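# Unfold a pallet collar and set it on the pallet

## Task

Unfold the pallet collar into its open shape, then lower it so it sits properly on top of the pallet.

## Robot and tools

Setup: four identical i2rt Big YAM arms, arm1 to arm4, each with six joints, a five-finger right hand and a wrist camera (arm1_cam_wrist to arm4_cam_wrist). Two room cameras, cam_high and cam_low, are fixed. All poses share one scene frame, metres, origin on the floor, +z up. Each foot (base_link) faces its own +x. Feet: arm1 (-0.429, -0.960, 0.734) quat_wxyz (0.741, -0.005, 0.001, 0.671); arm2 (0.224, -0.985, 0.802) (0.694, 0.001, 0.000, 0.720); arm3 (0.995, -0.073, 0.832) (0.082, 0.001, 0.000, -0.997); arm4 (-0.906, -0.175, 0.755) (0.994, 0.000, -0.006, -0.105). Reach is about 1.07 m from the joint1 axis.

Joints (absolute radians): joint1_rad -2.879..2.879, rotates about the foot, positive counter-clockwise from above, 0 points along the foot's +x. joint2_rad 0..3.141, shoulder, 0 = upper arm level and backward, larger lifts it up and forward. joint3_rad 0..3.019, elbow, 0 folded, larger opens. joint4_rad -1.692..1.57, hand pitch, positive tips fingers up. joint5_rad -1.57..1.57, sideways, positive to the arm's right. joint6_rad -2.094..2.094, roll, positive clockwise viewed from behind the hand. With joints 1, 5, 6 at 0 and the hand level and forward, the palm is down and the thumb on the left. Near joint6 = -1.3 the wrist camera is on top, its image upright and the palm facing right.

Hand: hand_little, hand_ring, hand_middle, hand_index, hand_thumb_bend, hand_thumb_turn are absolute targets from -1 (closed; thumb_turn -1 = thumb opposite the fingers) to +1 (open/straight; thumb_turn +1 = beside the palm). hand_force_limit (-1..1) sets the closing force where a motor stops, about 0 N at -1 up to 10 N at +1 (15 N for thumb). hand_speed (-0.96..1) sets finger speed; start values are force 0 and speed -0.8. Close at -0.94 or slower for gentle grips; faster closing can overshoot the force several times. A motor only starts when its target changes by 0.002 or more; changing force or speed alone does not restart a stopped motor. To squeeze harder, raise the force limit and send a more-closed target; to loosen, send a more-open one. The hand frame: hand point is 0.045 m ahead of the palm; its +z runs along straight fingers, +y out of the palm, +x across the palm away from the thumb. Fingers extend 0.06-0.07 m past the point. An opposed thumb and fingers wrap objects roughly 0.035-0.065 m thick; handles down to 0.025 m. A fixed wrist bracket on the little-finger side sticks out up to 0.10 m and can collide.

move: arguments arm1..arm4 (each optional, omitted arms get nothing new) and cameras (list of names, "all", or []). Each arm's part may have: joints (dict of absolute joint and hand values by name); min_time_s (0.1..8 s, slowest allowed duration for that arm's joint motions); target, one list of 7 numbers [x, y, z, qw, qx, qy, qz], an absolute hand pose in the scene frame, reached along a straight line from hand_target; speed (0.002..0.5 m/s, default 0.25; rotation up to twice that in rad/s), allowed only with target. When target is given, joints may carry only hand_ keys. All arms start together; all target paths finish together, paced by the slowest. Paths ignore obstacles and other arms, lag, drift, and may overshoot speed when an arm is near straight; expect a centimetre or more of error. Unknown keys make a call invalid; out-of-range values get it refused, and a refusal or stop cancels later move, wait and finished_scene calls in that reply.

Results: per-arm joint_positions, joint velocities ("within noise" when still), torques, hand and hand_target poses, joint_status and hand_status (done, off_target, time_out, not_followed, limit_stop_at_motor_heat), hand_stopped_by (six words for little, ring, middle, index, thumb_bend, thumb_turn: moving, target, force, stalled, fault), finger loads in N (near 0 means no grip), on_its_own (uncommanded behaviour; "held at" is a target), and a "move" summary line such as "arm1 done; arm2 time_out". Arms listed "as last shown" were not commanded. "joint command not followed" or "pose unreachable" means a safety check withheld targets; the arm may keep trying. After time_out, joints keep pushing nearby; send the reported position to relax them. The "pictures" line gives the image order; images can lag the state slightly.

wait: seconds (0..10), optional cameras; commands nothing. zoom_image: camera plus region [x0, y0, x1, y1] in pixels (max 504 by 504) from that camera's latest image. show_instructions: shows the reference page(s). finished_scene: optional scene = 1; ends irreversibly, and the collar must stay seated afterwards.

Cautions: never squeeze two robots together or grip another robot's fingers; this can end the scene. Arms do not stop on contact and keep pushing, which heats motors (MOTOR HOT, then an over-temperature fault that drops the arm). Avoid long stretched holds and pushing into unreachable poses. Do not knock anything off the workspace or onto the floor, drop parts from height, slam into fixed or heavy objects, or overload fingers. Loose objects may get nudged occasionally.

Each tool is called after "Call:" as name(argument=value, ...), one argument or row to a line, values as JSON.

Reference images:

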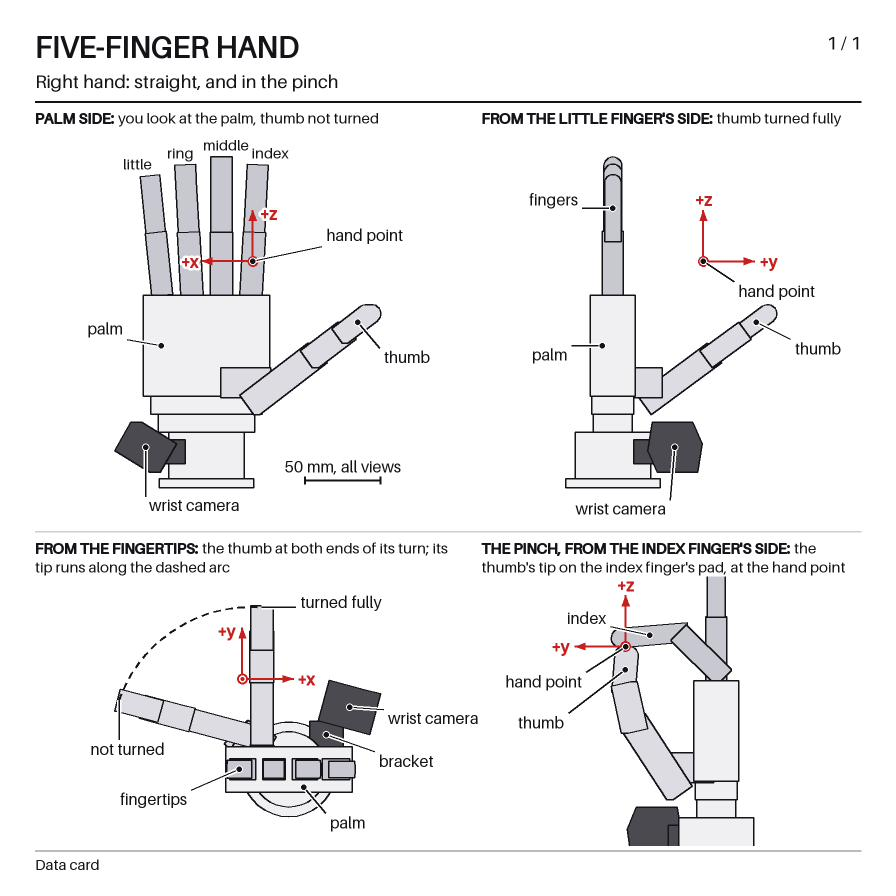

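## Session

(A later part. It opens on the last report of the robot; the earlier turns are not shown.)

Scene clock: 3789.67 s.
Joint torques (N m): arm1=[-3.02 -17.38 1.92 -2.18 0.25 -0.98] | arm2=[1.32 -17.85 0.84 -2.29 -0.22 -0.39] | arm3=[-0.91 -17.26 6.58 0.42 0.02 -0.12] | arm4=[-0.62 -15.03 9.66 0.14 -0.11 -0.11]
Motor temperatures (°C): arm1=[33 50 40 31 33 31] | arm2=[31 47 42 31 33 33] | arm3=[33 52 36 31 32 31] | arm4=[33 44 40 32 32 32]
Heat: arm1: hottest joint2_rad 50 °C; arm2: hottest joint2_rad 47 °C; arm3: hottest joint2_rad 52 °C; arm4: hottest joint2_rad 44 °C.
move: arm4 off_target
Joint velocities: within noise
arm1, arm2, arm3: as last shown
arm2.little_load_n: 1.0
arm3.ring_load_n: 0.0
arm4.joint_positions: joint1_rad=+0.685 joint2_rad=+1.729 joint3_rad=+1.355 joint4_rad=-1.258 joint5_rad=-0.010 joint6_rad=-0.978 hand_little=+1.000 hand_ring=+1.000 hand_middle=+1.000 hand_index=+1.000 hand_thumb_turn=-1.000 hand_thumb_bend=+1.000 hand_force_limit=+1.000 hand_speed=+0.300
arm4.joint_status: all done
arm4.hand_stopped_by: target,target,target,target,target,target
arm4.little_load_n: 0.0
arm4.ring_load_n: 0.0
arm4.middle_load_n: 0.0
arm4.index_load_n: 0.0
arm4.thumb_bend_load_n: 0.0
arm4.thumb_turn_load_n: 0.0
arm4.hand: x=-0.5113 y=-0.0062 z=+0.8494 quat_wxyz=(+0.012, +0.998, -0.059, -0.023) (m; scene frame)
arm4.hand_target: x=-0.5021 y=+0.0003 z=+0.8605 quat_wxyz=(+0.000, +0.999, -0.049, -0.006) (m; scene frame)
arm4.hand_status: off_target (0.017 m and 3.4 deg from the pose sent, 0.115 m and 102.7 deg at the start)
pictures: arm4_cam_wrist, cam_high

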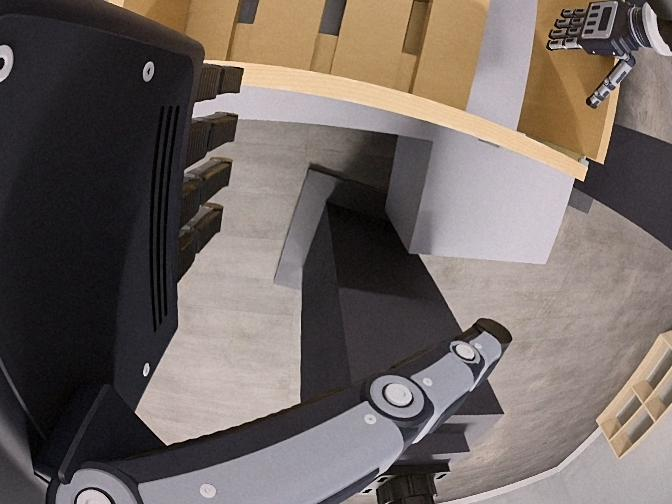

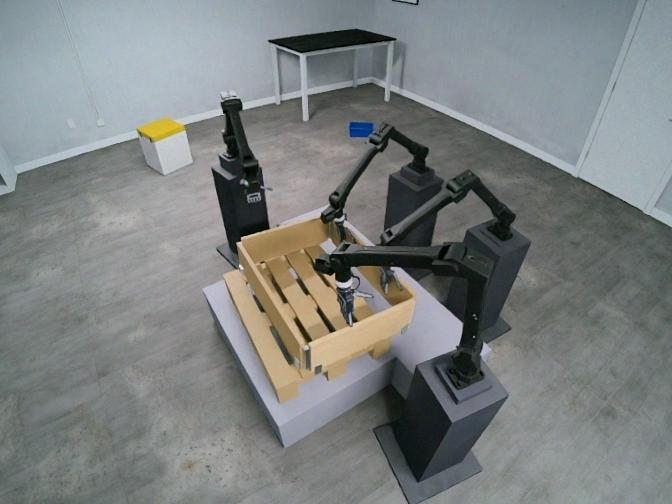

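Call:
move(
  arm4={"target": [-0.36, -0.058, 0.80, 0.0, 0.999, -0.0436, 0.0], "speed": 0.3},
)

Call:
move(
  arm4={"target": [-0.36, -0.058, 0.60, 0.0, 0.999, -0.0436, 0.0], "speed": 0.25},
  cameras=["cam_high", "arm4_cam_wrist"],
)

Call:
zoom_image(
  camera="cam_high",
  region=[260, 250, 400, 390],
)

Scene clock: 3795.17 s.
Joint torques (N m): arm1=[-3.02 -17.26 1.91 -2.15 0.25 -0.98] | arm2=[1.38 -17.85 0.84 -2.29 -0.22 -0.38] | arm3=[-0.38 -17.32 6.82 0.09 0.1 -0.14] | arm4=[-0.26 -18.78 12.45 -0.16 0.03 -0.07]
Motor temperatures (°C): arm1=[33 50 39 31 33 31] | arm2=[31 47 42 31 33 33] | arm3=[33 52 36 31 32 31] | arm4=[33 45 40 32 32 32]
Heat: arm1: hottest joint2_rad 50 °C; arm2: hottest joint2_rad 47 °C; arm3: hottest joint2_rad 52 °C; arm4: hottest joint2_rad 45 °C.
move: arm4 off_target
Joint velocities: within noise
arm1, arm2, arm3: as last shown
arm4.joint_positions: joint1_rad=+0.495 joint2_rad=+2.044 joint3_rad=+1.618 joint4_rad=-1.220 joint5_rad=-0.008 joint6_rad=-1.182 hand_little=+1.000 hand_ring=+1.000 hand_middle=+1.000 hand_index=+1.000 hand_thumb_turn=-1.000 hand_thumb_bend=+1.000 hand_force_limit=+1.000 hand_speed=+0.300
arm4.joint_status: not commanded
arm4.hand_stopped_by: target,target,target,target,target,target
arm4.little_load_n: 0.0
arm4.ring_load_n: 0.0
arm4.middle_load_n: 0.0
arm4.index_load_n: 0.0
arm4.thumb_bend_load_n: 0.0
arm4.thumb_turn_load_n: 0.0
arm4.hand: x=-0.3840 y=-0.0665 z=+0.7761 quat_wxyz=(+0.009, +0.998, -0.052, -0.031) (m; scene frame)
arm4.hand_target: x=-0.3601 y=-0.0569 z=+0.7992 quat_wxyz=(-0.002, +0.999, -0.041, +0.002) (m; scene frame)
arm4.hand_status: off_target (0.035 m and 3.8 deg from the pose sent, 0.167 m and 3.4 deg at the start)
pictures: none

Scene clock: 3796.63 s.
Joint torques (N m): arm1=[-2.9 -17.26 1.91 -2.17 0.27 -0.98] | arm2=[1.32 -17.85 0.83 -2.29 -0.22 -0.38] | arm3=[-0.21 -17.14 6.71 0.38 0.06 -0.15] | arm4=[-0.32 -21.01 6.19 0.36 0.12 -0.02]
Motor temperatures (°C): arm1=[33 50 39 31 33 31] | arm2=[31 47 41 31 33 33] | arm3=[33 52 36 31 32 31] | arm4=[33 45 40 32 32 32]
Heat: arm1: hottest joint2_rad 50 °C; arm2: hottest joint2_rad 47 °C; arm3: hottest joint2_rad 52 °C; arm4: hottest joint2_rad 45 °C.
move: arm4 off_target
Joint velocities: within noise
arm1, arm2, arm3: as last shown
arm1.thumb_bend_load_n: -3.0
arm4.joint_positions: joint1_rad=+0.495 joint2_rad=+2.326 joint3_rad=+1.558 joint4_rad=-0.856 joint5_rad=-0.008 joint6_rad=-1.187 hand_little=+1.000 hand_ring=+1.000 hand_middle=+1.000 hand_index=+1.000 hand_thumb_turn=-1.000 hand_thumb_bend=+1.000 hand_force_limit=+1.000 hand_speed=+0.300
arm4.joint_status: not commanded
arm4.hand_stopped_by: target,target,target,target,target,target
arm4.little_load_n: 0.0
arm4.ring_load_n: 0.0
arm4.middle_load_n: 0.0
arm4.index_load_n: 0.0
arm4.thumb_bend_load_n: 0.0
arm4.thumb_turn_load_n: 0.0
arm4.hand: x=-0.3731 y=-0.0647 z=+0.5902 quat_wxyz=(+0.006, +0.999, -0.050, -0.020) (m; scene frame)
arm4.hand_target: x=-0.3640 y=-0.0593 z=+0.6002 quat_wxyz=(+0.002, +0.999, -0.041, -0.004) (m; scene frame)
arm4.hand_status: off_target (0.018 m and 2.5 deg from the pose sent, 0.178 m and 3.8 deg at the start)
pictures: arm4_cam_wrist, cam_high

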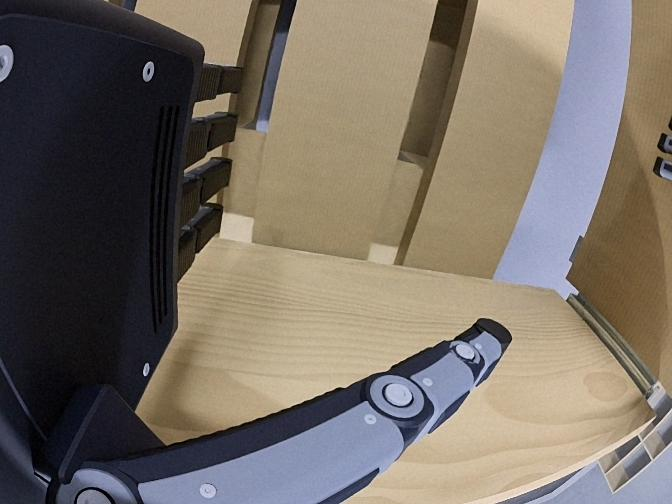

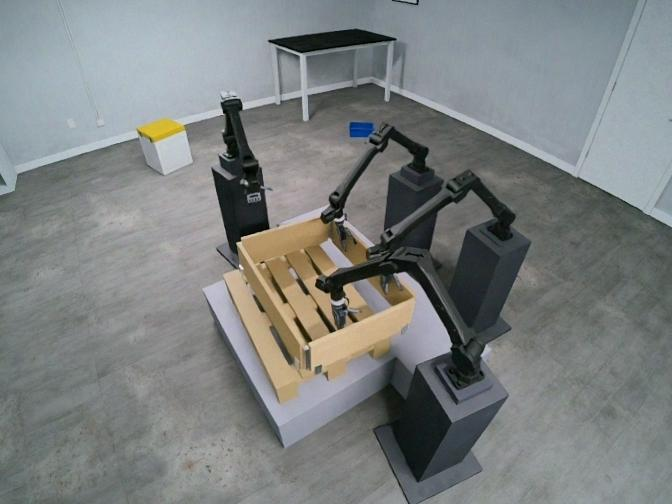

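Scaled by 3.600 from the camera's 672x504 image, which has a finer 960x720 frame.

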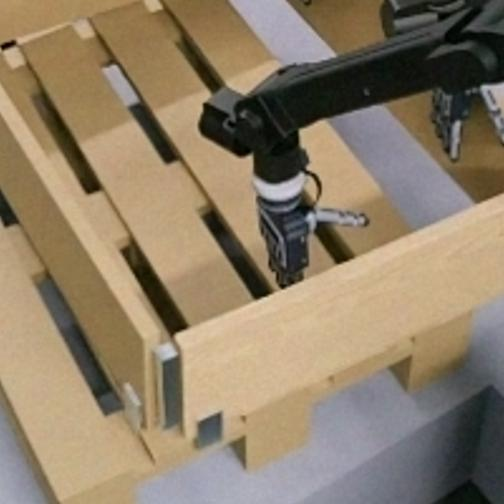

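Call:
move(
  arm4={"target": [-0.305, -0.058, 0.565, 0.0, 0.999, -0.0436, 0.0], "speed": 0.15},
  cameras=["arm4_cam_wrist", "cam_high"],
)

Call:
zoom_image(
  camera="arm4_cam_wrist",
  region=[150, 40, 350, 300],
)

Call:
zoom_image(
  camera="cam_high",
  region=[300, 270, 380, 350],
)

Scene clock: 3805.43 s.
Joint torques (N m): arm1=[-3.19 -17.2 1.92 -2.18 0.26 -0.98] | arm2=[1.38 -17.9 0.85 -2.28 -0.22 -0.38] | arm3=[-0.73 -17.38 6.76 0.29 0.07 -0.13] | arm4=[-1.67 -20.89 10.36 -0.58 0.16 -0.08]
Motor temperatures (°C): arm1=[33 50 39 31 33 31] | arm2=[31 47 41 31 33 33] | arm3=[33 52 36 31 32 31] | arm4=[33 44 40 32 32 32]
Heat: arm1: hottest joint2_rad 50 °C; arm2: hottest joint2_rad 47 °C; arm3: hottest joint2_rad 52 °C; arm4: hottest joint2_rad 44 °C.
move: arm4 off_target
Joint velocities: within noise
arm1, arm2, arm3: as last shown
arm3.thumb_bend_load_n: -0.5
arm4.joint_positions: joint1_rad=+0.483 joint2_rad=+2.484 joint3_rad=+1.753 joint4_rad=-0.892 joint5_rad=-0.008 joint6_rad=-1.197 hand_little=+1.000 hand_ring=+1.000 hand_middle=+1.000 hand_index=+1.000 hand_thumb_turn=-1.000 hand_thumb_bend=+1.000 hand_force_limit=+1.000 hand_speed=+0.300
arm4.joint_status: not commanded
arm4.hand_stopped_by: target,target,target,target,target,target
arm4.little_load_n: 0.0
arm4.ring_load_n: 0.0
arm4.middle_load_n: 0.0
arm4.index_load_n: 0.0
arm4.thumb_bend_load_n: 0.0
arm4.thumb_turn_load_n: 0.0
arm4.hand: x=-0.3301 y=-0.0603 z=+0.5494 quat_wxyz=(+0.005, +0.999, -0.051, -0.020) (m; scene frame)
arm4.hand_target: x=-0.3052 y=-0.0597 z=+0.5650 quat_wxyz=(+0.000, +0.999, -0.046, +0.001) (m; scene frame)
arm4.hand_status: off_target (0.030 m and 2.5 deg from the pose sent, 0.073 m and 2.5 deg at the start)
pictures: arm4_cam_wrist, cam_high

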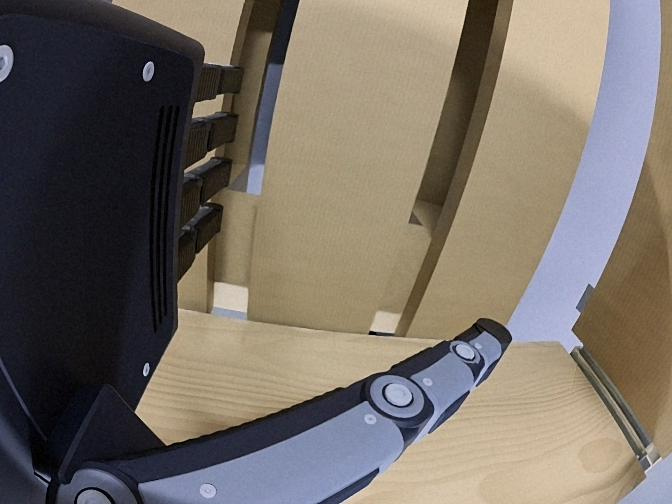

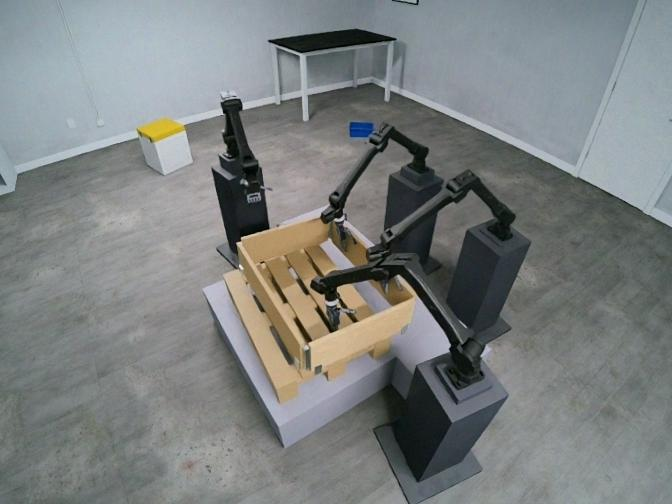

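Scaled by 1.938 from the camera's 672x504 image, which has a finer 960x720 frame.

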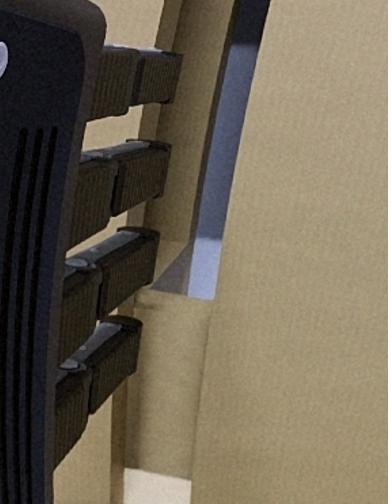

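Scaled by 6.300 from the camera's 672x504 image, which has a finer 960x720 frame.

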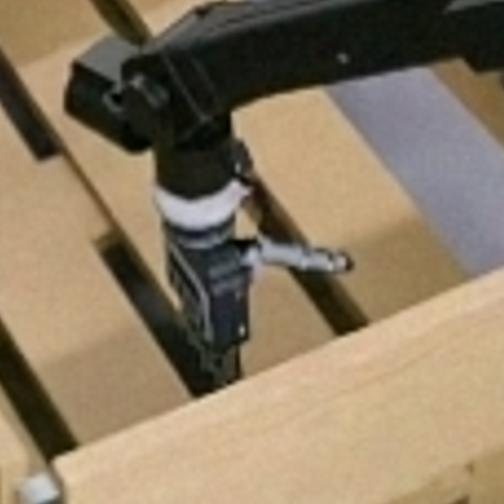

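Call:
move(
  arm4={"target": [-0.28, -0.067, 0.545, 0.0, 0.999, -0.0436, 0.0], "speed": 0.1},
  cameras=["arm4_cam_wrist"],
)

Call:
zoom_image(
  camera="arm4_cam_wrist",
  region=[150, 40, 350, 300],
)

Scene clock: 3812.17 s.
Joint torques (N m): arm1=[-3.02 -17.26 1.89 -2.18 0.26 -0.98] | arm2=[1.32 -17.85 0.83 -2.28 -0.22 -0.38] | arm3=[0.85 -16.91 6.6 0.32 0.04 -0.11] | arm4=[-1.44 -21.54 10.56 -0.53 0.14 -0.08]
Motor temperatures (°C): arm1=[33 50 39 31 33 31] | arm2=[31 47 41 31 33 33] | arm3=[33 52 36 31 32 31] | arm4=[33 45 41 32 32 32]
Heat: arm1: hottest joint2_rad 50 °C; arm2: hottest joint2_rad 47 °C; arm3: hottest joint2_rad 52 °C; arm4: hottest joint2_rad 45 °C.
move: arm4 off_target
Joint velocities: within noise
arm1, arm2, arm3: as last shown
arm1.thumb_bend_load_n: -2.5
arm2.thumb_turn_load_n: 1.0
arm3.thumb_bend_load_n: 0.0
arm4.joint_positions: joint1_rad=+0.460 joint2_rad=+2.567 joint3_rad=+1.871 joint4_rad=-0.925 joint5_rad=-0.008 joint6_rad=-1.220 hand_little=+1.000 hand_ring=+1.000 hand_middle=+1.000 hand_index=+1.000 hand_thumb_turn=-1.000 hand_thumb_bend=+1.000 hand_force_limit=+1.000 hand_speed=+0.300
arm4.joint_status: not commanded
arm4.hand_stopped_by: target,target,target,target,target,target
arm4.little_load_n: 0.0
arm4.ring_load_n: 0.0
arm4.middle_load_n: 0.0
arm4.index_load_n: 0.0
arm4.thumb_bend_load_n: 0.0
arm4.thumb_turn_load_n: 0.0
arm4.hand: x=-0.3040 y=-0.0688 z=+0.5310 quat_wxyz=(+0.004, +0.999, -0.051, -0.019) (m; scene frame)
arm4.hand_target: x=-0.2808 y=-0.0681 z=+0.5448 quat_wxyz=(+0.000, +0.999, -0.045, +0.000) (m; scene frame)
arm4.hand_status: off_target (0.028 m and 2.4 deg from the pose sent, 0.051 m and 2.5 deg at the start)
pictures: arm4_cam_wrist

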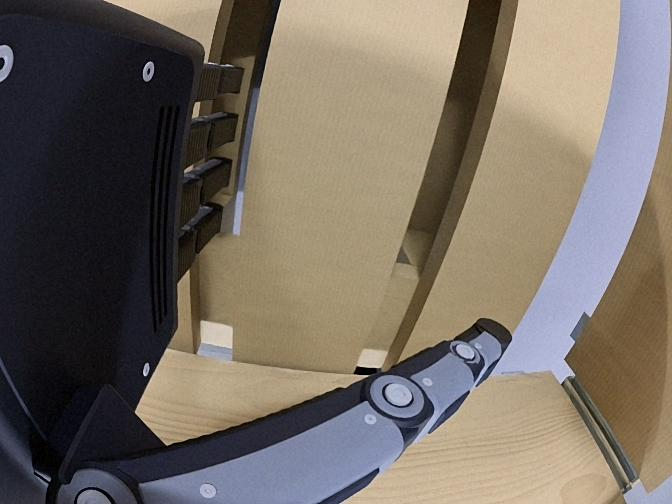

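Scaled by 1.938 from the camera's 672x504 image, which has a finer 960x720 frame.

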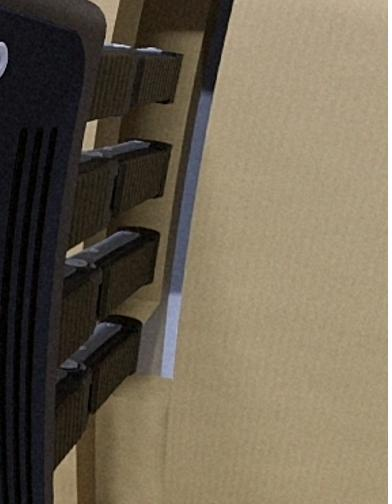

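Call:
move(
  arm4={"target": [-0.278, -0.067, 0.503, 0.0, 0.999, -0.0436, 0.0], "speed": 0.06},
  cameras=["arm4_cam_wrist", "cam_high"],
)

Call:
zoom_image(
  camera="arm4_cam_wrist",
  region=[150, 40, 350, 300],
)

Scene clock: 3816.47 s.
Joint torques (N m): arm1=[-3.08 -17.14 1.88 -2.18 0.26 -0.98] | arm2=[1.38 -17.85 0.84 -2.29 -0.21 -0.39] | arm3=[0.97 -16.44 6.74 0.55 0 -0.14] | arm4=[-1.49 -21.48 10.28 0.32 0.16 -0.08]
Motor temperatures (°C): arm1=[33 50 38 31 33 31] | arm2=[31 47 41 31 33 33] | arm3=[33 52 36 31 32 31] | arm4=[33 45 41 32 32 32]
Heat: arm1: hottest joint2_rad 50 °C; arm2: hottest joint2_rad 47 °C; arm3: hottest joint2_rad 52 °C; arm4: hottest joint2_rad 45 °C.
move: arm4 off_target
Joint velocities: within noise
arm1, arm2, arm3: as last shown
arm2.thumb_bend_load_n: -0.5
arm2.thumb_turn_load_n: 0.5
arm3.thumb_bend_load_n: -0.5
arm4.joint_positions: joint1_rad=+0.466 joint2_rad=+2.647 joint3_rad=+1.911 joint4_rad=-0.908 joint5_rad=-0.008 joint6_rad=-1.224 hand_little=+1.000 hand_ring=+1.000 hand_middle=+1.000 hand_index=+1.000 hand_thumb_turn=-1.000 hand_thumb_bend=+1.000 hand_force_limit=+1.000 hand_speed=+0.300
arm4.joint_status: not commanded
arm4.hand_stopped_by: target,target,target,target,target,target
arm4.little_load_n: 0.0
arm4.ring_load_n: 0.0
arm4.middle_load_n: 0.0
arm4.index_load_n: 0.0
arm4.thumb_bend_load_n: -0.5
arm4.thumb_turn_load_n: 0.0
arm4.hand: x=-0.3092 y=-0.0667 z=+0.4922 quat_wxyz=(+0.008, +0.998, -0.046, -0.030) (m; scene frame)
arm4.hand_target: x=-0.2797 y=-0.0636 z=+0.5040 quat_wxyz=(+0.000, +0.999, -0.040, +0.000) (m; scene frame)
arm4.hand_status: off_target (0.033 m and 3.6 deg from the pose sent, 0.038 m and 2.4 deg at the start)
pictures: arm4_cam_wrist, cam_high

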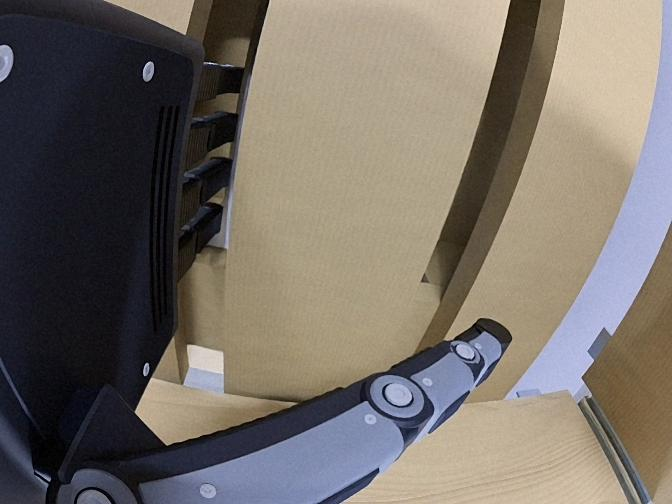

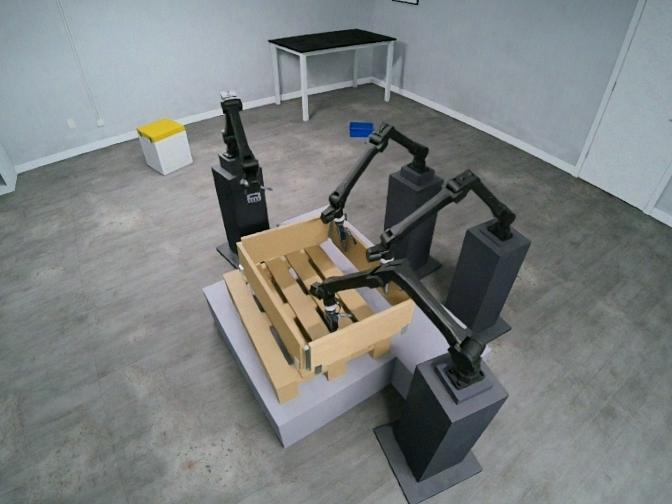

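Scaled by 1.938 from the camera's 672x504 image, which has a finer 960x720 frame.

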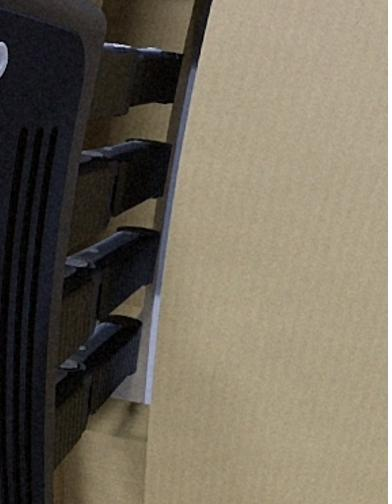

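Call:
move(
  arm1={"target": [-0.28, -0.465, 0.57, 0.06, 0.993, -0.104, 0.0], "speed": 0.04},
  arm2={"target": [0.10, -0.500, 0.57, 0.118, 0.986, -0.112, -0.021], "speed": 0.04},
  arm4={"target": [-0.280, -0.150, 0.503, 0.0, 0.999, -0.0436, 0.0], "speed": 0.04},
  cameras=["arm4_cam_wrist", "cam_high", "cam_low"],
)

Call:
zoom_image(
  camera="cam_high",
  region=[200, 190, 430, 420],
)

Scene clock: 3826.70 s.
Joint torques (N m): arm1=[-3.08 -16.21 1.55 -1.88 0.31 -0.87] | arm2=[1.79 -17.08 0.24 -1.98 -0.26 -0.24] | arm3=[-0.56 -16.62 6.6 0.39 0.05 -0.16] | arm4=[-5.54 -23.12 5.94 0.83 0.84 -0.16]
Motor temperatures (°C): arm1=[33 50 38 31 33 31] | arm2=[31 47 41 31 33 33] | arm3=[33 52 36 31 32 31] | arm4=[33 46 42 32 32 32]
Heat: arm1: hottest joint2_rad 50 °C; arm2: hottest joint2_rad 47 °C; arm3: hottest joint2_rad 52 °C; arm4: hottest joint2_rad 46 °C.
move: arm1 off_target; arm2 off_target; arm4 off_target
Joint velocities: within noise
arm1.joint_positions: joint1_rad=-0.209 joint2_rad=+2.319 joint3_rad=+1.637 joint4_rad=-0.883 joint5_rad=+0.005 joint6_rad=-0.031 hand_little=+1.000 hand_ring=+1.000 hand_middle=+1.000 hand_index=+1.000 hand_thumb_turn=+1.000 hand_thumb_bend=+0.899 hand_force_limit=+1.000 hand_speed=+0.200
arm1.joint_status: not commanded
arm1.hand_stopped_by: target,target,target,target,target,target
arm1.little_load_n: 0.0
arm1.ring_load_n: 0.0
arm1.middle_load_n: 0.0
arm1.index_load_n: 0.0
arm1.thumb_bend_load_n: -2.0
arm1.thumb_turn_load_n: 1.0
arm1.hand: x=-0.2824 y=-0.4131 z=+0.5826 quat_wxyz=(+0.002, +0.990, -0.138, +0.006) (m; scene frame)
arm1.hand_target: x=-0.2805 y=-0.4619 z=+0.5725 quat_wxyz=(+0.058, +0.993, -0.105, -0.003) (m; scene frame)
arm1.hand_status: off_target (0.053 m and 7.8 deg from the pose sent, 0.086 m and 8.0 deg at the start)
arm2.joint_positions: joint1_rad=+0.053 joint2_rad=+2.478 joint3_rad=+1.657 joint4_rad=-0.852 joint5_rad=-0.085 joint6_rad=+0.354 hand_little=+1.000 hand_ring=+1.000 hand_middle=+1.000 hand_index=+1.000 hand_thumb_turn=+1.000 hand_thumb_bend=+0.999 hand_force_limit=+1.000 hand_speed=+0.200
arm2.joint_status: not commanded
arm2.hand_stopped_by: target,target,target,target,target,target
arm2.little_load_n: 1.0
arm2.ring_load_n: 0.0
arm2.middle_load_n: 0.0
arm2.index_load_n: 0.0
arm2.thumb_bend_load_n: -1.0
arm2.thumb_turn_load_n: 0.5
arm2.hand: x=+0.1094 y=-0.4427 z=+0.5769 quat_wxyz=(+0.058, +0.989, -0.134, -0.031) (m; scene frame)
arm2.hand_target: x=+0.1006 y=-0.4924 z=+0.5730 quat_wxyz=(+0.113, +0.987, -0.112, -0.021) (m; scene frame)
arm2.hand_status: off_target (0.058 m and 7.4 deg from the pose sent, 0.086 m and 7.1 deg at the start)
arm3.joint_positions: joint1_rad=-0.335 joint2_rad=+2.070 joint3_rad=+1.482 joint4_rad=-1.132 joint5_rad=-0.016 joint6_rad=+0.051 hand_little=-0.064 hand_ring=-0.094 hand_middle=-0.123 hand_index=-0.143 hand_thumb_turn=+1.000 hand_thumb_bend=+1.000 hand_force_limit=+1.000 hand_speed=-0.700
arm3.joint_status: not commanded
arm3.hand_stopped_by: target,target,target,target,target,target
arm3.little_load_n: 0.0
arm3.ring_load_n: 0.0
arm3.middle_load_n: 0.0
arm3.index_load_n: 0.0
arm3.thumb_bend_load_n: 0.0
arm3.thumb_turn_load_n: -0.5
arm3.hand: x=+0.5131 y=-0.0273 z=+0.7933 quat_wxyz=(-0.062, -0.779, -0.622, -0.045) (m; scene frame)
arm3.hand_target: x=+0.5038 y=-0.0215 z=+0.8043 quat_wxyz=(-0.045, -0.777, -0.627, -0.030) (m; scene frame)
arm3.hand_status: not commanded
arm4.joint_positions: joint1_rad=+0.389 joint2_rad=+2.633 joint3_rad=+1.877 joint4_rad=-0.876 joint5_rad=-0.028 joint6_rad=-1.328 hand_little=+1.000 hand_ring=+1.000 hand_middle=+1.000 hand_index=+1.000 hand_thumb_turn=-1.000 hand_thumb_bend=+1.000 hand_force_limit=+1.000 hand_speed=+0.300
arm4.joint_status: not commanded
arm4.hand_stopped_by: target,target,target,target,target,target
arm4.little_load_n: 0.0
arm4.ring_load_n: 0.5
arm4.middle_load_n: 0.0
arm4.index_load_n: 0.0
arm4.thumb_bend_load_n: 0.0
arm4.thumb_turn_load_n: 0.0
arm4.hand: x=-0.3010 y=-0.1132 z=+0.4897 quat_wxyz=(-0.006, +0.999, -0.032, -0.027) (m; scene frame)
arm4.hand_target: x=-0.2822 y=-0.1481 z=+0.5032 quat_wxyz=(-0.001, +0.999, -0.046, -0.001) (m; scene frame)
arm4.hand_status: off_target (0.044 m and 3.4 deg from the pose sent, 0.089 m and 3.6 deg at the start)
pictures: arm4_cam_wrist, cam_high, cam_low

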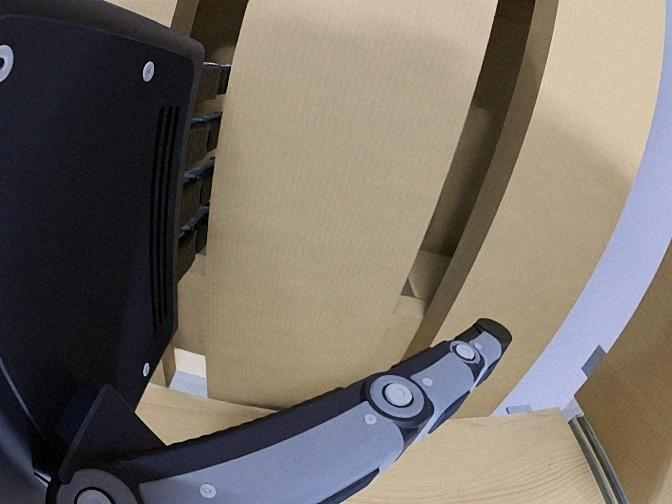

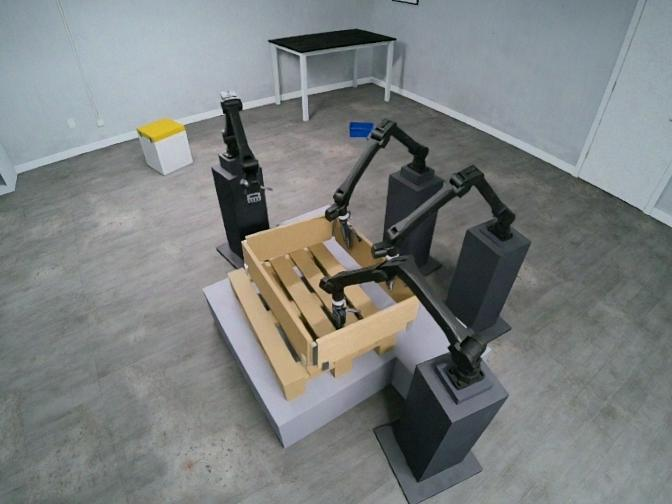

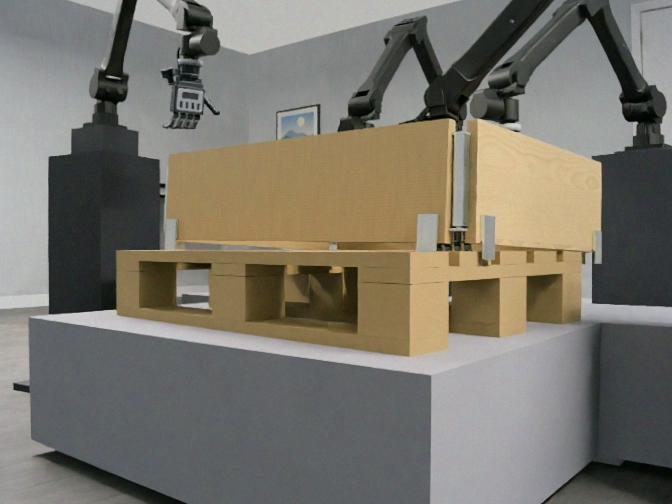

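Scaled by 2.191 from the camera's 672x504 image, which has a finer 960x720 frame.

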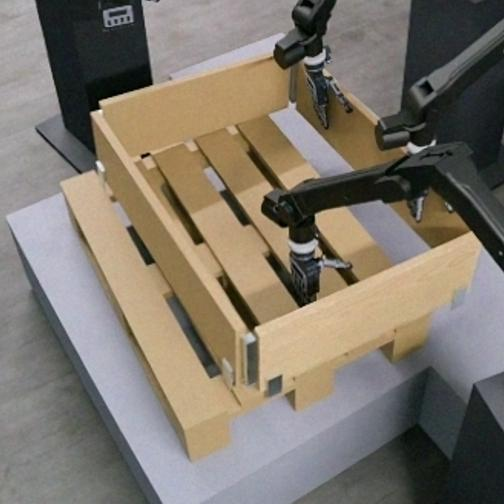

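Call:
move(
  arm1={"target": [-0.278, -0.505, 0.57, 0.06, 0.993, -0.104, 0.0], "speed": 0.04},
  arm2={"target": [0.10, -0.530, 0.57, 0.118, 0.986, -0.112, -0.021], "speed": 0.04},
  arm4={"target": [-0.280, -0.195, 0.503, 0.0, 0.999, -0.0436, 0.0], "speed": 0.04},
  cameras=["cam_high", "cam_low"],
)

Call:
zoom_image(
  camera="cam_high",
  region=[200, 190, 430, 420],
)

Scene clock: 3831.97 s.
Joint torques (N m): arm1=[-3.25 -15.03 1.05 -1.68 0.38 -0.76] | arm2=[2.26 -15.79 -0.16 -1.72 -0.34 -0.11] | arm3=[-0.09 -17.2 6.68 0.17 0.02 -0.18] | arm4=[-5.95 -22.83 6.34 0.79 1.13 -0.14]
Motor temperatures (°C): arm1=[33 50 38 31 33 31] | arm2=[31 47 40 31 33 33] | arm3=[33 52 36 31 32 31] | arm4=[33 47 42 32 32 32]
Heat: arm1: hottest joint2_rad 50 °C; arm2: hottest joint2_rad 47 °C; arm3: hottest joint2_rad 52 °C; arm4: hottest joint2_rad 47 °C.
move: arm1 off_target; arm2 off_target; arm4 off_target
Joint velocities: within noise
arm1.joint_positions: joint1_rad=-0.233 joint2_rad=+2.248 joint3_rad=+1.493 joint4_rad=-0.811 joint5_rad=+0.008 joint6_rad=-0.066 hand_little=+1.000 hand_ring=+1.000 hand_middle=+1.000 hand_index=+1.000 hand_thumb_turn=+1.000 hand_thumb_bend=+0.899 hand_force_limit=+1.000 hand_speed=+0.200
arm1.joint_status: not commanded
arm1.hand_stopped_by: target,target,target,target,target,target
arm1.little_load_n: 0.0
arm1.ring_load_n: 0.0
arm1.middle_load_n: 0.0
arm1.index_load_n: 0.0
arm1.thumb_bend_load_n: -2.0
arm1.thumb_turn_load_n: 1.5
arm1.hand: x=-0.2785 y=-0.4527 z=+0.5829 quat_wxyz=(+0.003, +0.991, -0.133, +0.008) (m; scene frame)
arm1.hand_target: x=-0.2785 y=-0.5025 z=+0.5720 quat_wxyz=(+0.059, +0.993, -0.106, -0.002) (m; scene frame)
arm1.hand_status: off_target (0.054 m and 7.4 deg from the pose sent, 0.093 m and 7.8 deg at the start)
arm2.joint_positions: joint1_rad=+0.053 joint2_rad=+2.427 joint3_rad=+1.533 joint4_rad=-0.790 joint5_rad=-0.083 joint6_rad=+0.336 hand_little=+1.000 hand_ring=+1.000 hand_middle=+1.000 hand_index=+1.000 hand_thumb_turn=+1.000 hand_thumb_bend=+1.000 hand_force_limit=+1.000 hand_speed=+0.200
arm2.joint_status: not commanded
arm2.hand_stopped_by: target,target,target,target,target,target
arm2.little_load_n: 1.0
arm2.ring_load_n: 0.0
arm2.middle_load_n: 0.0
arm2.index_load_n: 0.0
arm2.thumb_bend_load_n: -0.5
arm2.thumb_turn_load_n: 0.5
arm2.hand: x=+0.1136 y=-0.4770 z=+0.5761 quat_wxyz=(+0.063, +0.990, -0.125, -0.029) (m; scene frame)
arm2.hand_target: x=+0.1020 y=-0.5273 z=+0.5706 quat_wxyz=(+0.117, +0.987, -0.107, -0.021) (m; scene frame)
arm2.hand_status: off_target (0.055 m and 6.5 deg from the pose sent, 0.088 m and 7.4 deg at the start)
arm3: as last shown
arm3.thumb_turn_load_n: 0.0
arm4.joint_positions: joint1_rad=+0.326 joint2_rad=+2.622 joint3_rad=+1.852 joint4_rad=-0.862 joint5_rad=-0.034 joint6_rad=-1.403 hand_little=+1.000 hand_ring=+1.000 hand_middle=+1.000 hand_index=+1.000 hand_thumb_turn=-1.000 hand_thumb_bend=+1.000 hand_force_limit=+1.000 hand_speed=+0.300
arm4.joint_status: not commanded
arm4.hand_stopped_by: target,target,target,target,target,target
arm4.little_load_n: 0.0
arm4.ring_load_n: 0.0
arm4.middle_load_n: 0.0
arm4.index_load_n: 0.0
arm4.thumb_bend_load_n: 0.0
arm4.thumb_turn_load_n: 0.0
arm4.hand: x=-0.2992 y=-0.1532 z=+0.4893 quat_wxyz=(-0.012, +0.999, -0.026, -0.027) (m; scene frame)
arm4.hand_target: x=-0.2810 y=-0.1933 z=+0.5032 quat_wxyz=(+0.000, +0.999, -0.044, +0.000) (m; scene frame)
arm4.hand_status: off_target (0.048 m and 3.9 deg from the pose sent, 0.085 m and 3.4 deg at the start)
pictures: cam_high, cam_low

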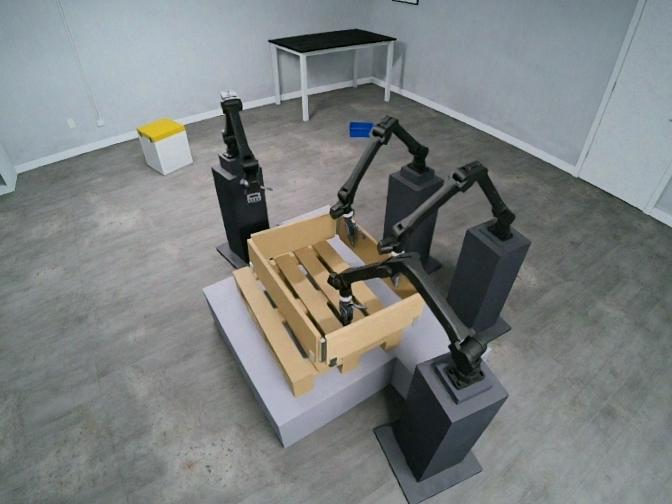

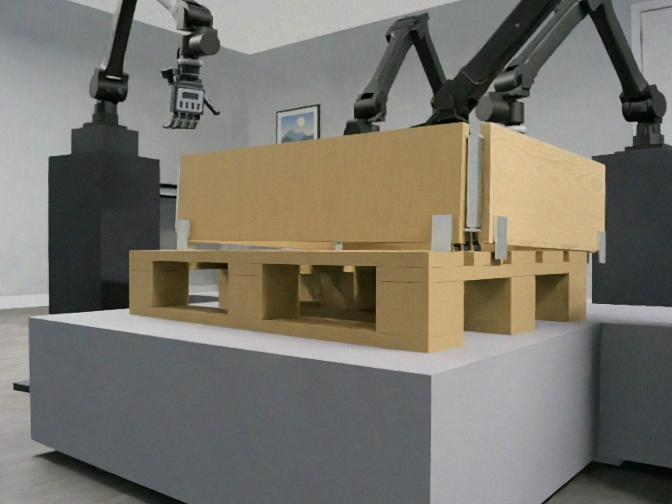

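Scaled by 2.191 from the camera's 672x504 image, which has a finer 960x720 frame.

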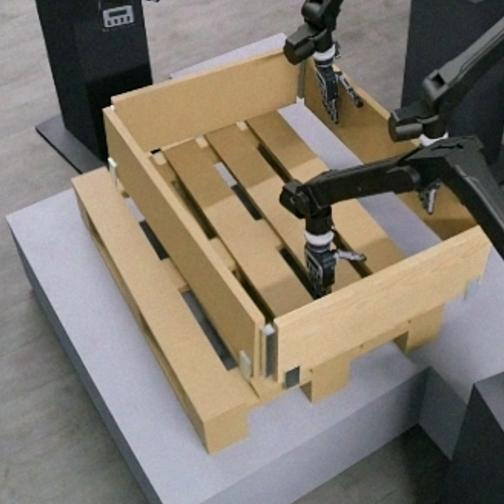

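Call:
move(
  arm1={"target": [-0.278, -0.545, 0.57, 0.06, 0.993, -0.104, 0.0], "speed": 0.05},
  arm2={"target": [0.10, -0.570, 0.57, 0.118, 0.986, -0.112, -0.021], "speed": 0.05},
  arm4={"target": [-0.280, -0.235, 0.503, 0.0, 0.999, -0.0436, 0.0], "speed": 0.05},
)

Call:
move(
  arm1={"target": [-0.278, -0.575, 0.57, 0.06, 0.993, -0.104, 0.0], "speed": 0.05},
  arm2={"target": [0.10, -0.590, 0.57, 0.118, 0.986, -0.112, -0.021], "speed": 0.05},
  arm4={"target": [-0.280, -0.265, 0.503, 0.0, 0.999, -0.0436, 0.0], "speed": 0.05},
  cameras=["cam_high", "cam_low"],
)

Call:
zoom_image(
  camera="cam_high",
  region=[200, 190, 450, 420],
)

Scene clock: 3838.23 s.
Joint torques (N m): arm1=[-3.08 -13.63 1.02 -1.44 0.4 -0.66] | arm2=[2.67 -14.68 -0.84 -1.73 -0.56 0.09] | arm3=[-0.97 -15.85 6.71 0.38 0.05 -0.13] | arm4=[-5.48 -22.36 6.82 0.72 1.21 -0.06]
Motor temperatures (°C): arm1=[33 51 38 31 33 31] | arm2=[31 48 40 31 33 33] | arm3=[33 52 36 31 32 31] | arm4=[33 47 41 32 32 32]
Heat: arm1: hottest joint2_rad 51 °C; arm2: hottest joint2_rad 48 °C; arm3: hottest joint2_rad 52 °C; arm4: hottest joint2_rad 47 °C.
move: arm1 off_target; arm2 off_target; arm4 off_target
Joint velocities: within noise
arm1.joint_positions: joint1_rad=-0.261 joint2_rad=+2.179 joint3_rad=+1.353 joint4_rad=-0.743 joint5_rad=+0.011 joint6_rad=-0.105 hand_little=+1.000 hand_ring=+1.000 hand_middle=+1.000 hand_index=+1.000 hand_thumb_turn=+1.000 hand_thumb_bend=+0.899 hand_force_limit=+1.000 hand_speed=+0.200
arm1.joint_status: not commanded
arm1.hand_stopped_by: target,target,target,target,target,target
arm1.little_load_n: 0.0
arm1.ring_load_n: 0.0
arm1.middle_load_n: 0.0
arm1.index_load_n: 0.0
arm1.thumb_bend_load_n: -2.5
arm1.thumb_turn_load_n: 1.0
arm1.hand: x=-0.2755 y=-0.4946 z=+0.5840 quat_wxyz=(+0.005, +0.992, -0.127, +0.009) (m; scene frame)
arm1.hand_target: x=-0.2782 y=-0.5423 z=+0.5724 quat_wxyz=(+0.059, +0.993, -0.104, -0.002) (m; scene frame)
arm1.hand_status: off_target (0.052 m and 7.0 deg from the pose sent, 0.093 m and 7.4 deg at the start)
arm2.joint_positions: joint1_rad=+0.056 joint2_rad=+2.366 joint3_rad=+1.387 joint4_rad=-0.702 joint5_rad=-0.080 joint6_rad=+0.334 hand_little=+1.000 hand_ring=+1.000 hand_middle=+1.000 hand_index=+1.000 hand_thumb_turn=+1.000 hand_thumb_bend=+1.000 hand_force_limit=+1.000 hand_speed=+0.200
arm2.joint_status: not commanded
arm2.hand_stopped_by: target,target,target,target,target,target
arm2.little_load_n: 1.0
arm2.ring_load_n: 0.0
arm2.middle_load_n: 0.0
arm2.index_load_n: 0.0
arm2.thumb_bend_load_n: 0.0
arm2.thumb_turn_load_n: 0.0
arm2.hand: x=+0.1162 y=-0.5151 z=+0.5765 quat_wxyz=(+0.061, +0.990, -0.122, -0.028) (m; scene frame)
arm2.hand_target: x=+0.1020 y=-0.5680 z=+0.5716 quat_wxyz=(+0.118, +0.986, -0.112, -0.020) (m; scene frame)
arm2.hand_status: off_target (0.058 m and 6.7 deg from the pose sent, 0.094 m and 6.5 deg at the start)
arm3: as last shown
arm4.joint_positions: joint1_rad=+0.259 joint2_rad=+2.617 joint3_rad=+1.840 joint4_rad=-0.858 joint5_rad=-0.036 joint6_rad=-1.478 hand_little=+1.000 hand_ring=+1.000 hand_middle=+1.000 hand_index=+1.000 hand_thumb_turn=-1.000 hand_thumb_bend=+1.000 hand_force_limit=+1.000 hand_speed=+0.300
arm4.joint_status: not commanded
arm4.hand_stopped_by: target,target,target,target,target,target
arm4.little_load_n: 0.0
arm4.ring_load_n: 0.0
arm4.middle_load_n: 0.0
arm4.index_load_n: 0.0
arm4.thumb_bend_load_n: 0.0
arm4.thumb_turn_load_n: 0.0
arm4.hand: x=-0.2982 y=-0.1965 z=+0.4887 quat_wxyz=(-0.015, +0.999, -0.023, -0.027) (m; scene frame)
arm4.hand_target: x=-0.2813 y=-0.2347 z=+0.5029 quat_wxyz=(+0.000, +0.999, -0.040, -0.001) (m; scene frame)
arm4.hand_status: off_target (0.045 m and 4.3 deg from the pose sent, 0.085 m and 3.9 deg at the start)
pictures: none

Scene clock: 3839.67 s.
Joint torques (N m): arm1=[-3.55 -13.1 0.49 -2.09 0.46 -0.68] | arm2=[2.84 -13.98 -1.33 -1.91 -0.69 0.11] | arm3=[-0.73 -17.26 6.68 0.12 0 -0.15] | arm4=[-6.77 -22.42 6.89 0.69 1.36 -0.08]
Motor temperatures (°C): arm1=[33 50 38 31 33 31] | arm2=[31 47 40 31 33 33] | arm3=[33 52 36 31 32 31] | arm4=[33 47 41 32 33 32]
Heat: arm1: hottest joint2_rad 50 °C; arm2: hottest joint2_rad 47 °C; arm3: hottest joint2_rad 52 °C; arm4: hottest joint2_rad 47 °C.
move: arm1 off_target; arm2 off_target; arm4 off_target
Joint velocities: within noise
arm1.joint_positions: joint1_rad=-0.275 joint2_rad=+2.135 joint3_rad=+1.272 joint4_rad=-0.674 joint5_rad=+0.010 joint6_rad=-0.123 hand_little=+1.000 hand_ring=+1.000 hand_middle=+1.000 hand_index=+1.000 hand_thumb_turn=+1.000 hand_thumb_bend=+0.899 hand_force_limit=+1.000 hand_speed=+0.200
arm1.joint_status: not commanded
arm1.hand_stopped_by: target,target,target,target,target,target
arm1.little_load_n: 0.0
arm1.ring_load_n: 0.0
arm1.middle_load_n: 0.0
arm1.index_load_n: 0.0
arm1.thumb_bend_load_n: -2.0
arm1.thumb_turn_load_n: 1.0
arm1.hand: x=-0.2736 y=-0.5107 z=+0.5847 quat_wxyz=(-0.011, +0.992, -0.125, +0.012) (m; scene frame)
arm1.hand_target: x=-0.2777 y=-0.5674 z=+0.5737 quat_wxyz=(+0.055, +0.993, -0.104, -0.001) (m; scene frame)
arm1.hand_status: off_target (0.066 m and 8.6 deg from the pose sent, 0.082 m and 7.0 deg at the start)
arm2.joint_positions: joint1_rad=+0.056 joint2_rad=+2.340 joint3_rad=+1.322 joint4_rad=-0.653 joint5_rad=-0.077 joint6_rad=+0.338 hand_little=+1.000 hand_ring=+1.000 hand_middle=+1.000 hand_index=+1.000 hand_thumb_turn=+1.000 hand_thumb_bend=+1.000 hand_force_limit=+1.000 hand_speed=+0.200
arm2.joint_status: not commanded
arm2.hand_stopped_by: target,target,target,target,target,target
arm2.little_load_n: 1.0
arm2.ring_load_n: 0.0
arm2.middle_load_n: 0.0
arm2.index_load_n: 0.5
arm2.thumb_bend_load_n: 0.0
arm2.thumb_turn_load_n: 0.0
arm2.hand: x=+0.1181 y=-0.5301 z=+0.5757 quat_wxyz=(+0.056, +0.990, -0.124, -0.028) (m; scene frame)
arm2.hand_target: x=+0.1032 y=-0.5875 z=+0.5709 quat_wxyz=(+0.118, +0.986, -0.113, -0.020) (m; scene frame)
arm2.hand_status: off_target (0.063 m and 7.3 deg from the pose sent, 0.077 m and 6.7 deg at the start)
arm3: as last shown
arm4.joint_positions: joint1_rad=+0.231 joint2_rad=+2.617 joint3_rad=+1.840 joint4_rad=-0.858 joint5_rad=-0.039 joint6_rad=-1.512 hand_little=+1.000 hand_ring=+1.000 hand_middle=+1.000 hand_index=+1.000 hand_thumb_turn=-1.000 hand_thumb_bend=+1.000 hand_force_limit=+1.000 hand_speed=+0.300
arm4.joint_status: not commanded
arm4.hand_stopped_by: target,target,target,target,target,target
arm4.little_load_n: 0.0
arm4.ring_load_n: 0.5
arm4.middle_load_n: 0.0
arm4.index_load_n: 0.0
arm4.thumb_bend_load_n: 0.0
arm4.thumb_turn_load_n: 0.0
arm4.hand: x=-0.2971 y=-0.2137 z=+0.4884 quat_wxyz=(-0.017, +0.999, -0.019, -0.027) (m; scene frame)
arm4.hand_target: x=-0.2822 y=-0.2627 z=+0.5031 quat_wxyz=(+0.000, +0.999, -0.044, -0.001) (m; scene frame)
arm4.hand_status: off_target (0.056 m and 4.6 deg from the pose sent, 0.072 m and 4.3 deg at the start)
pictures: cam_high, cam_low

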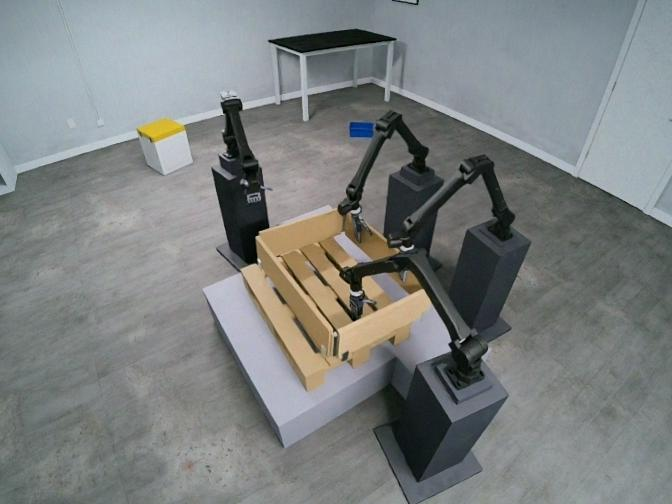

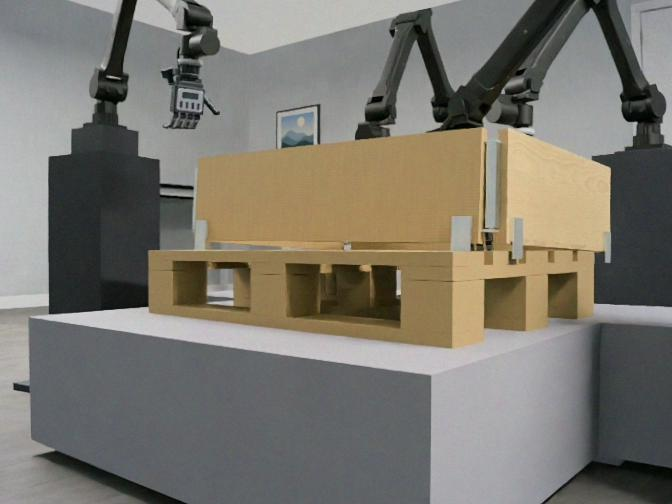

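Scaled by 2.016 from the camera's 672x504 image, which has a finer 960x720 frame.

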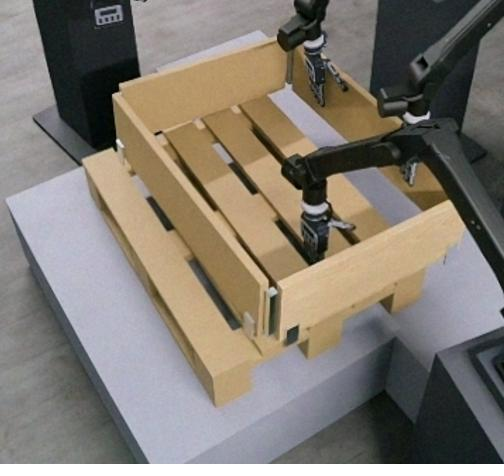

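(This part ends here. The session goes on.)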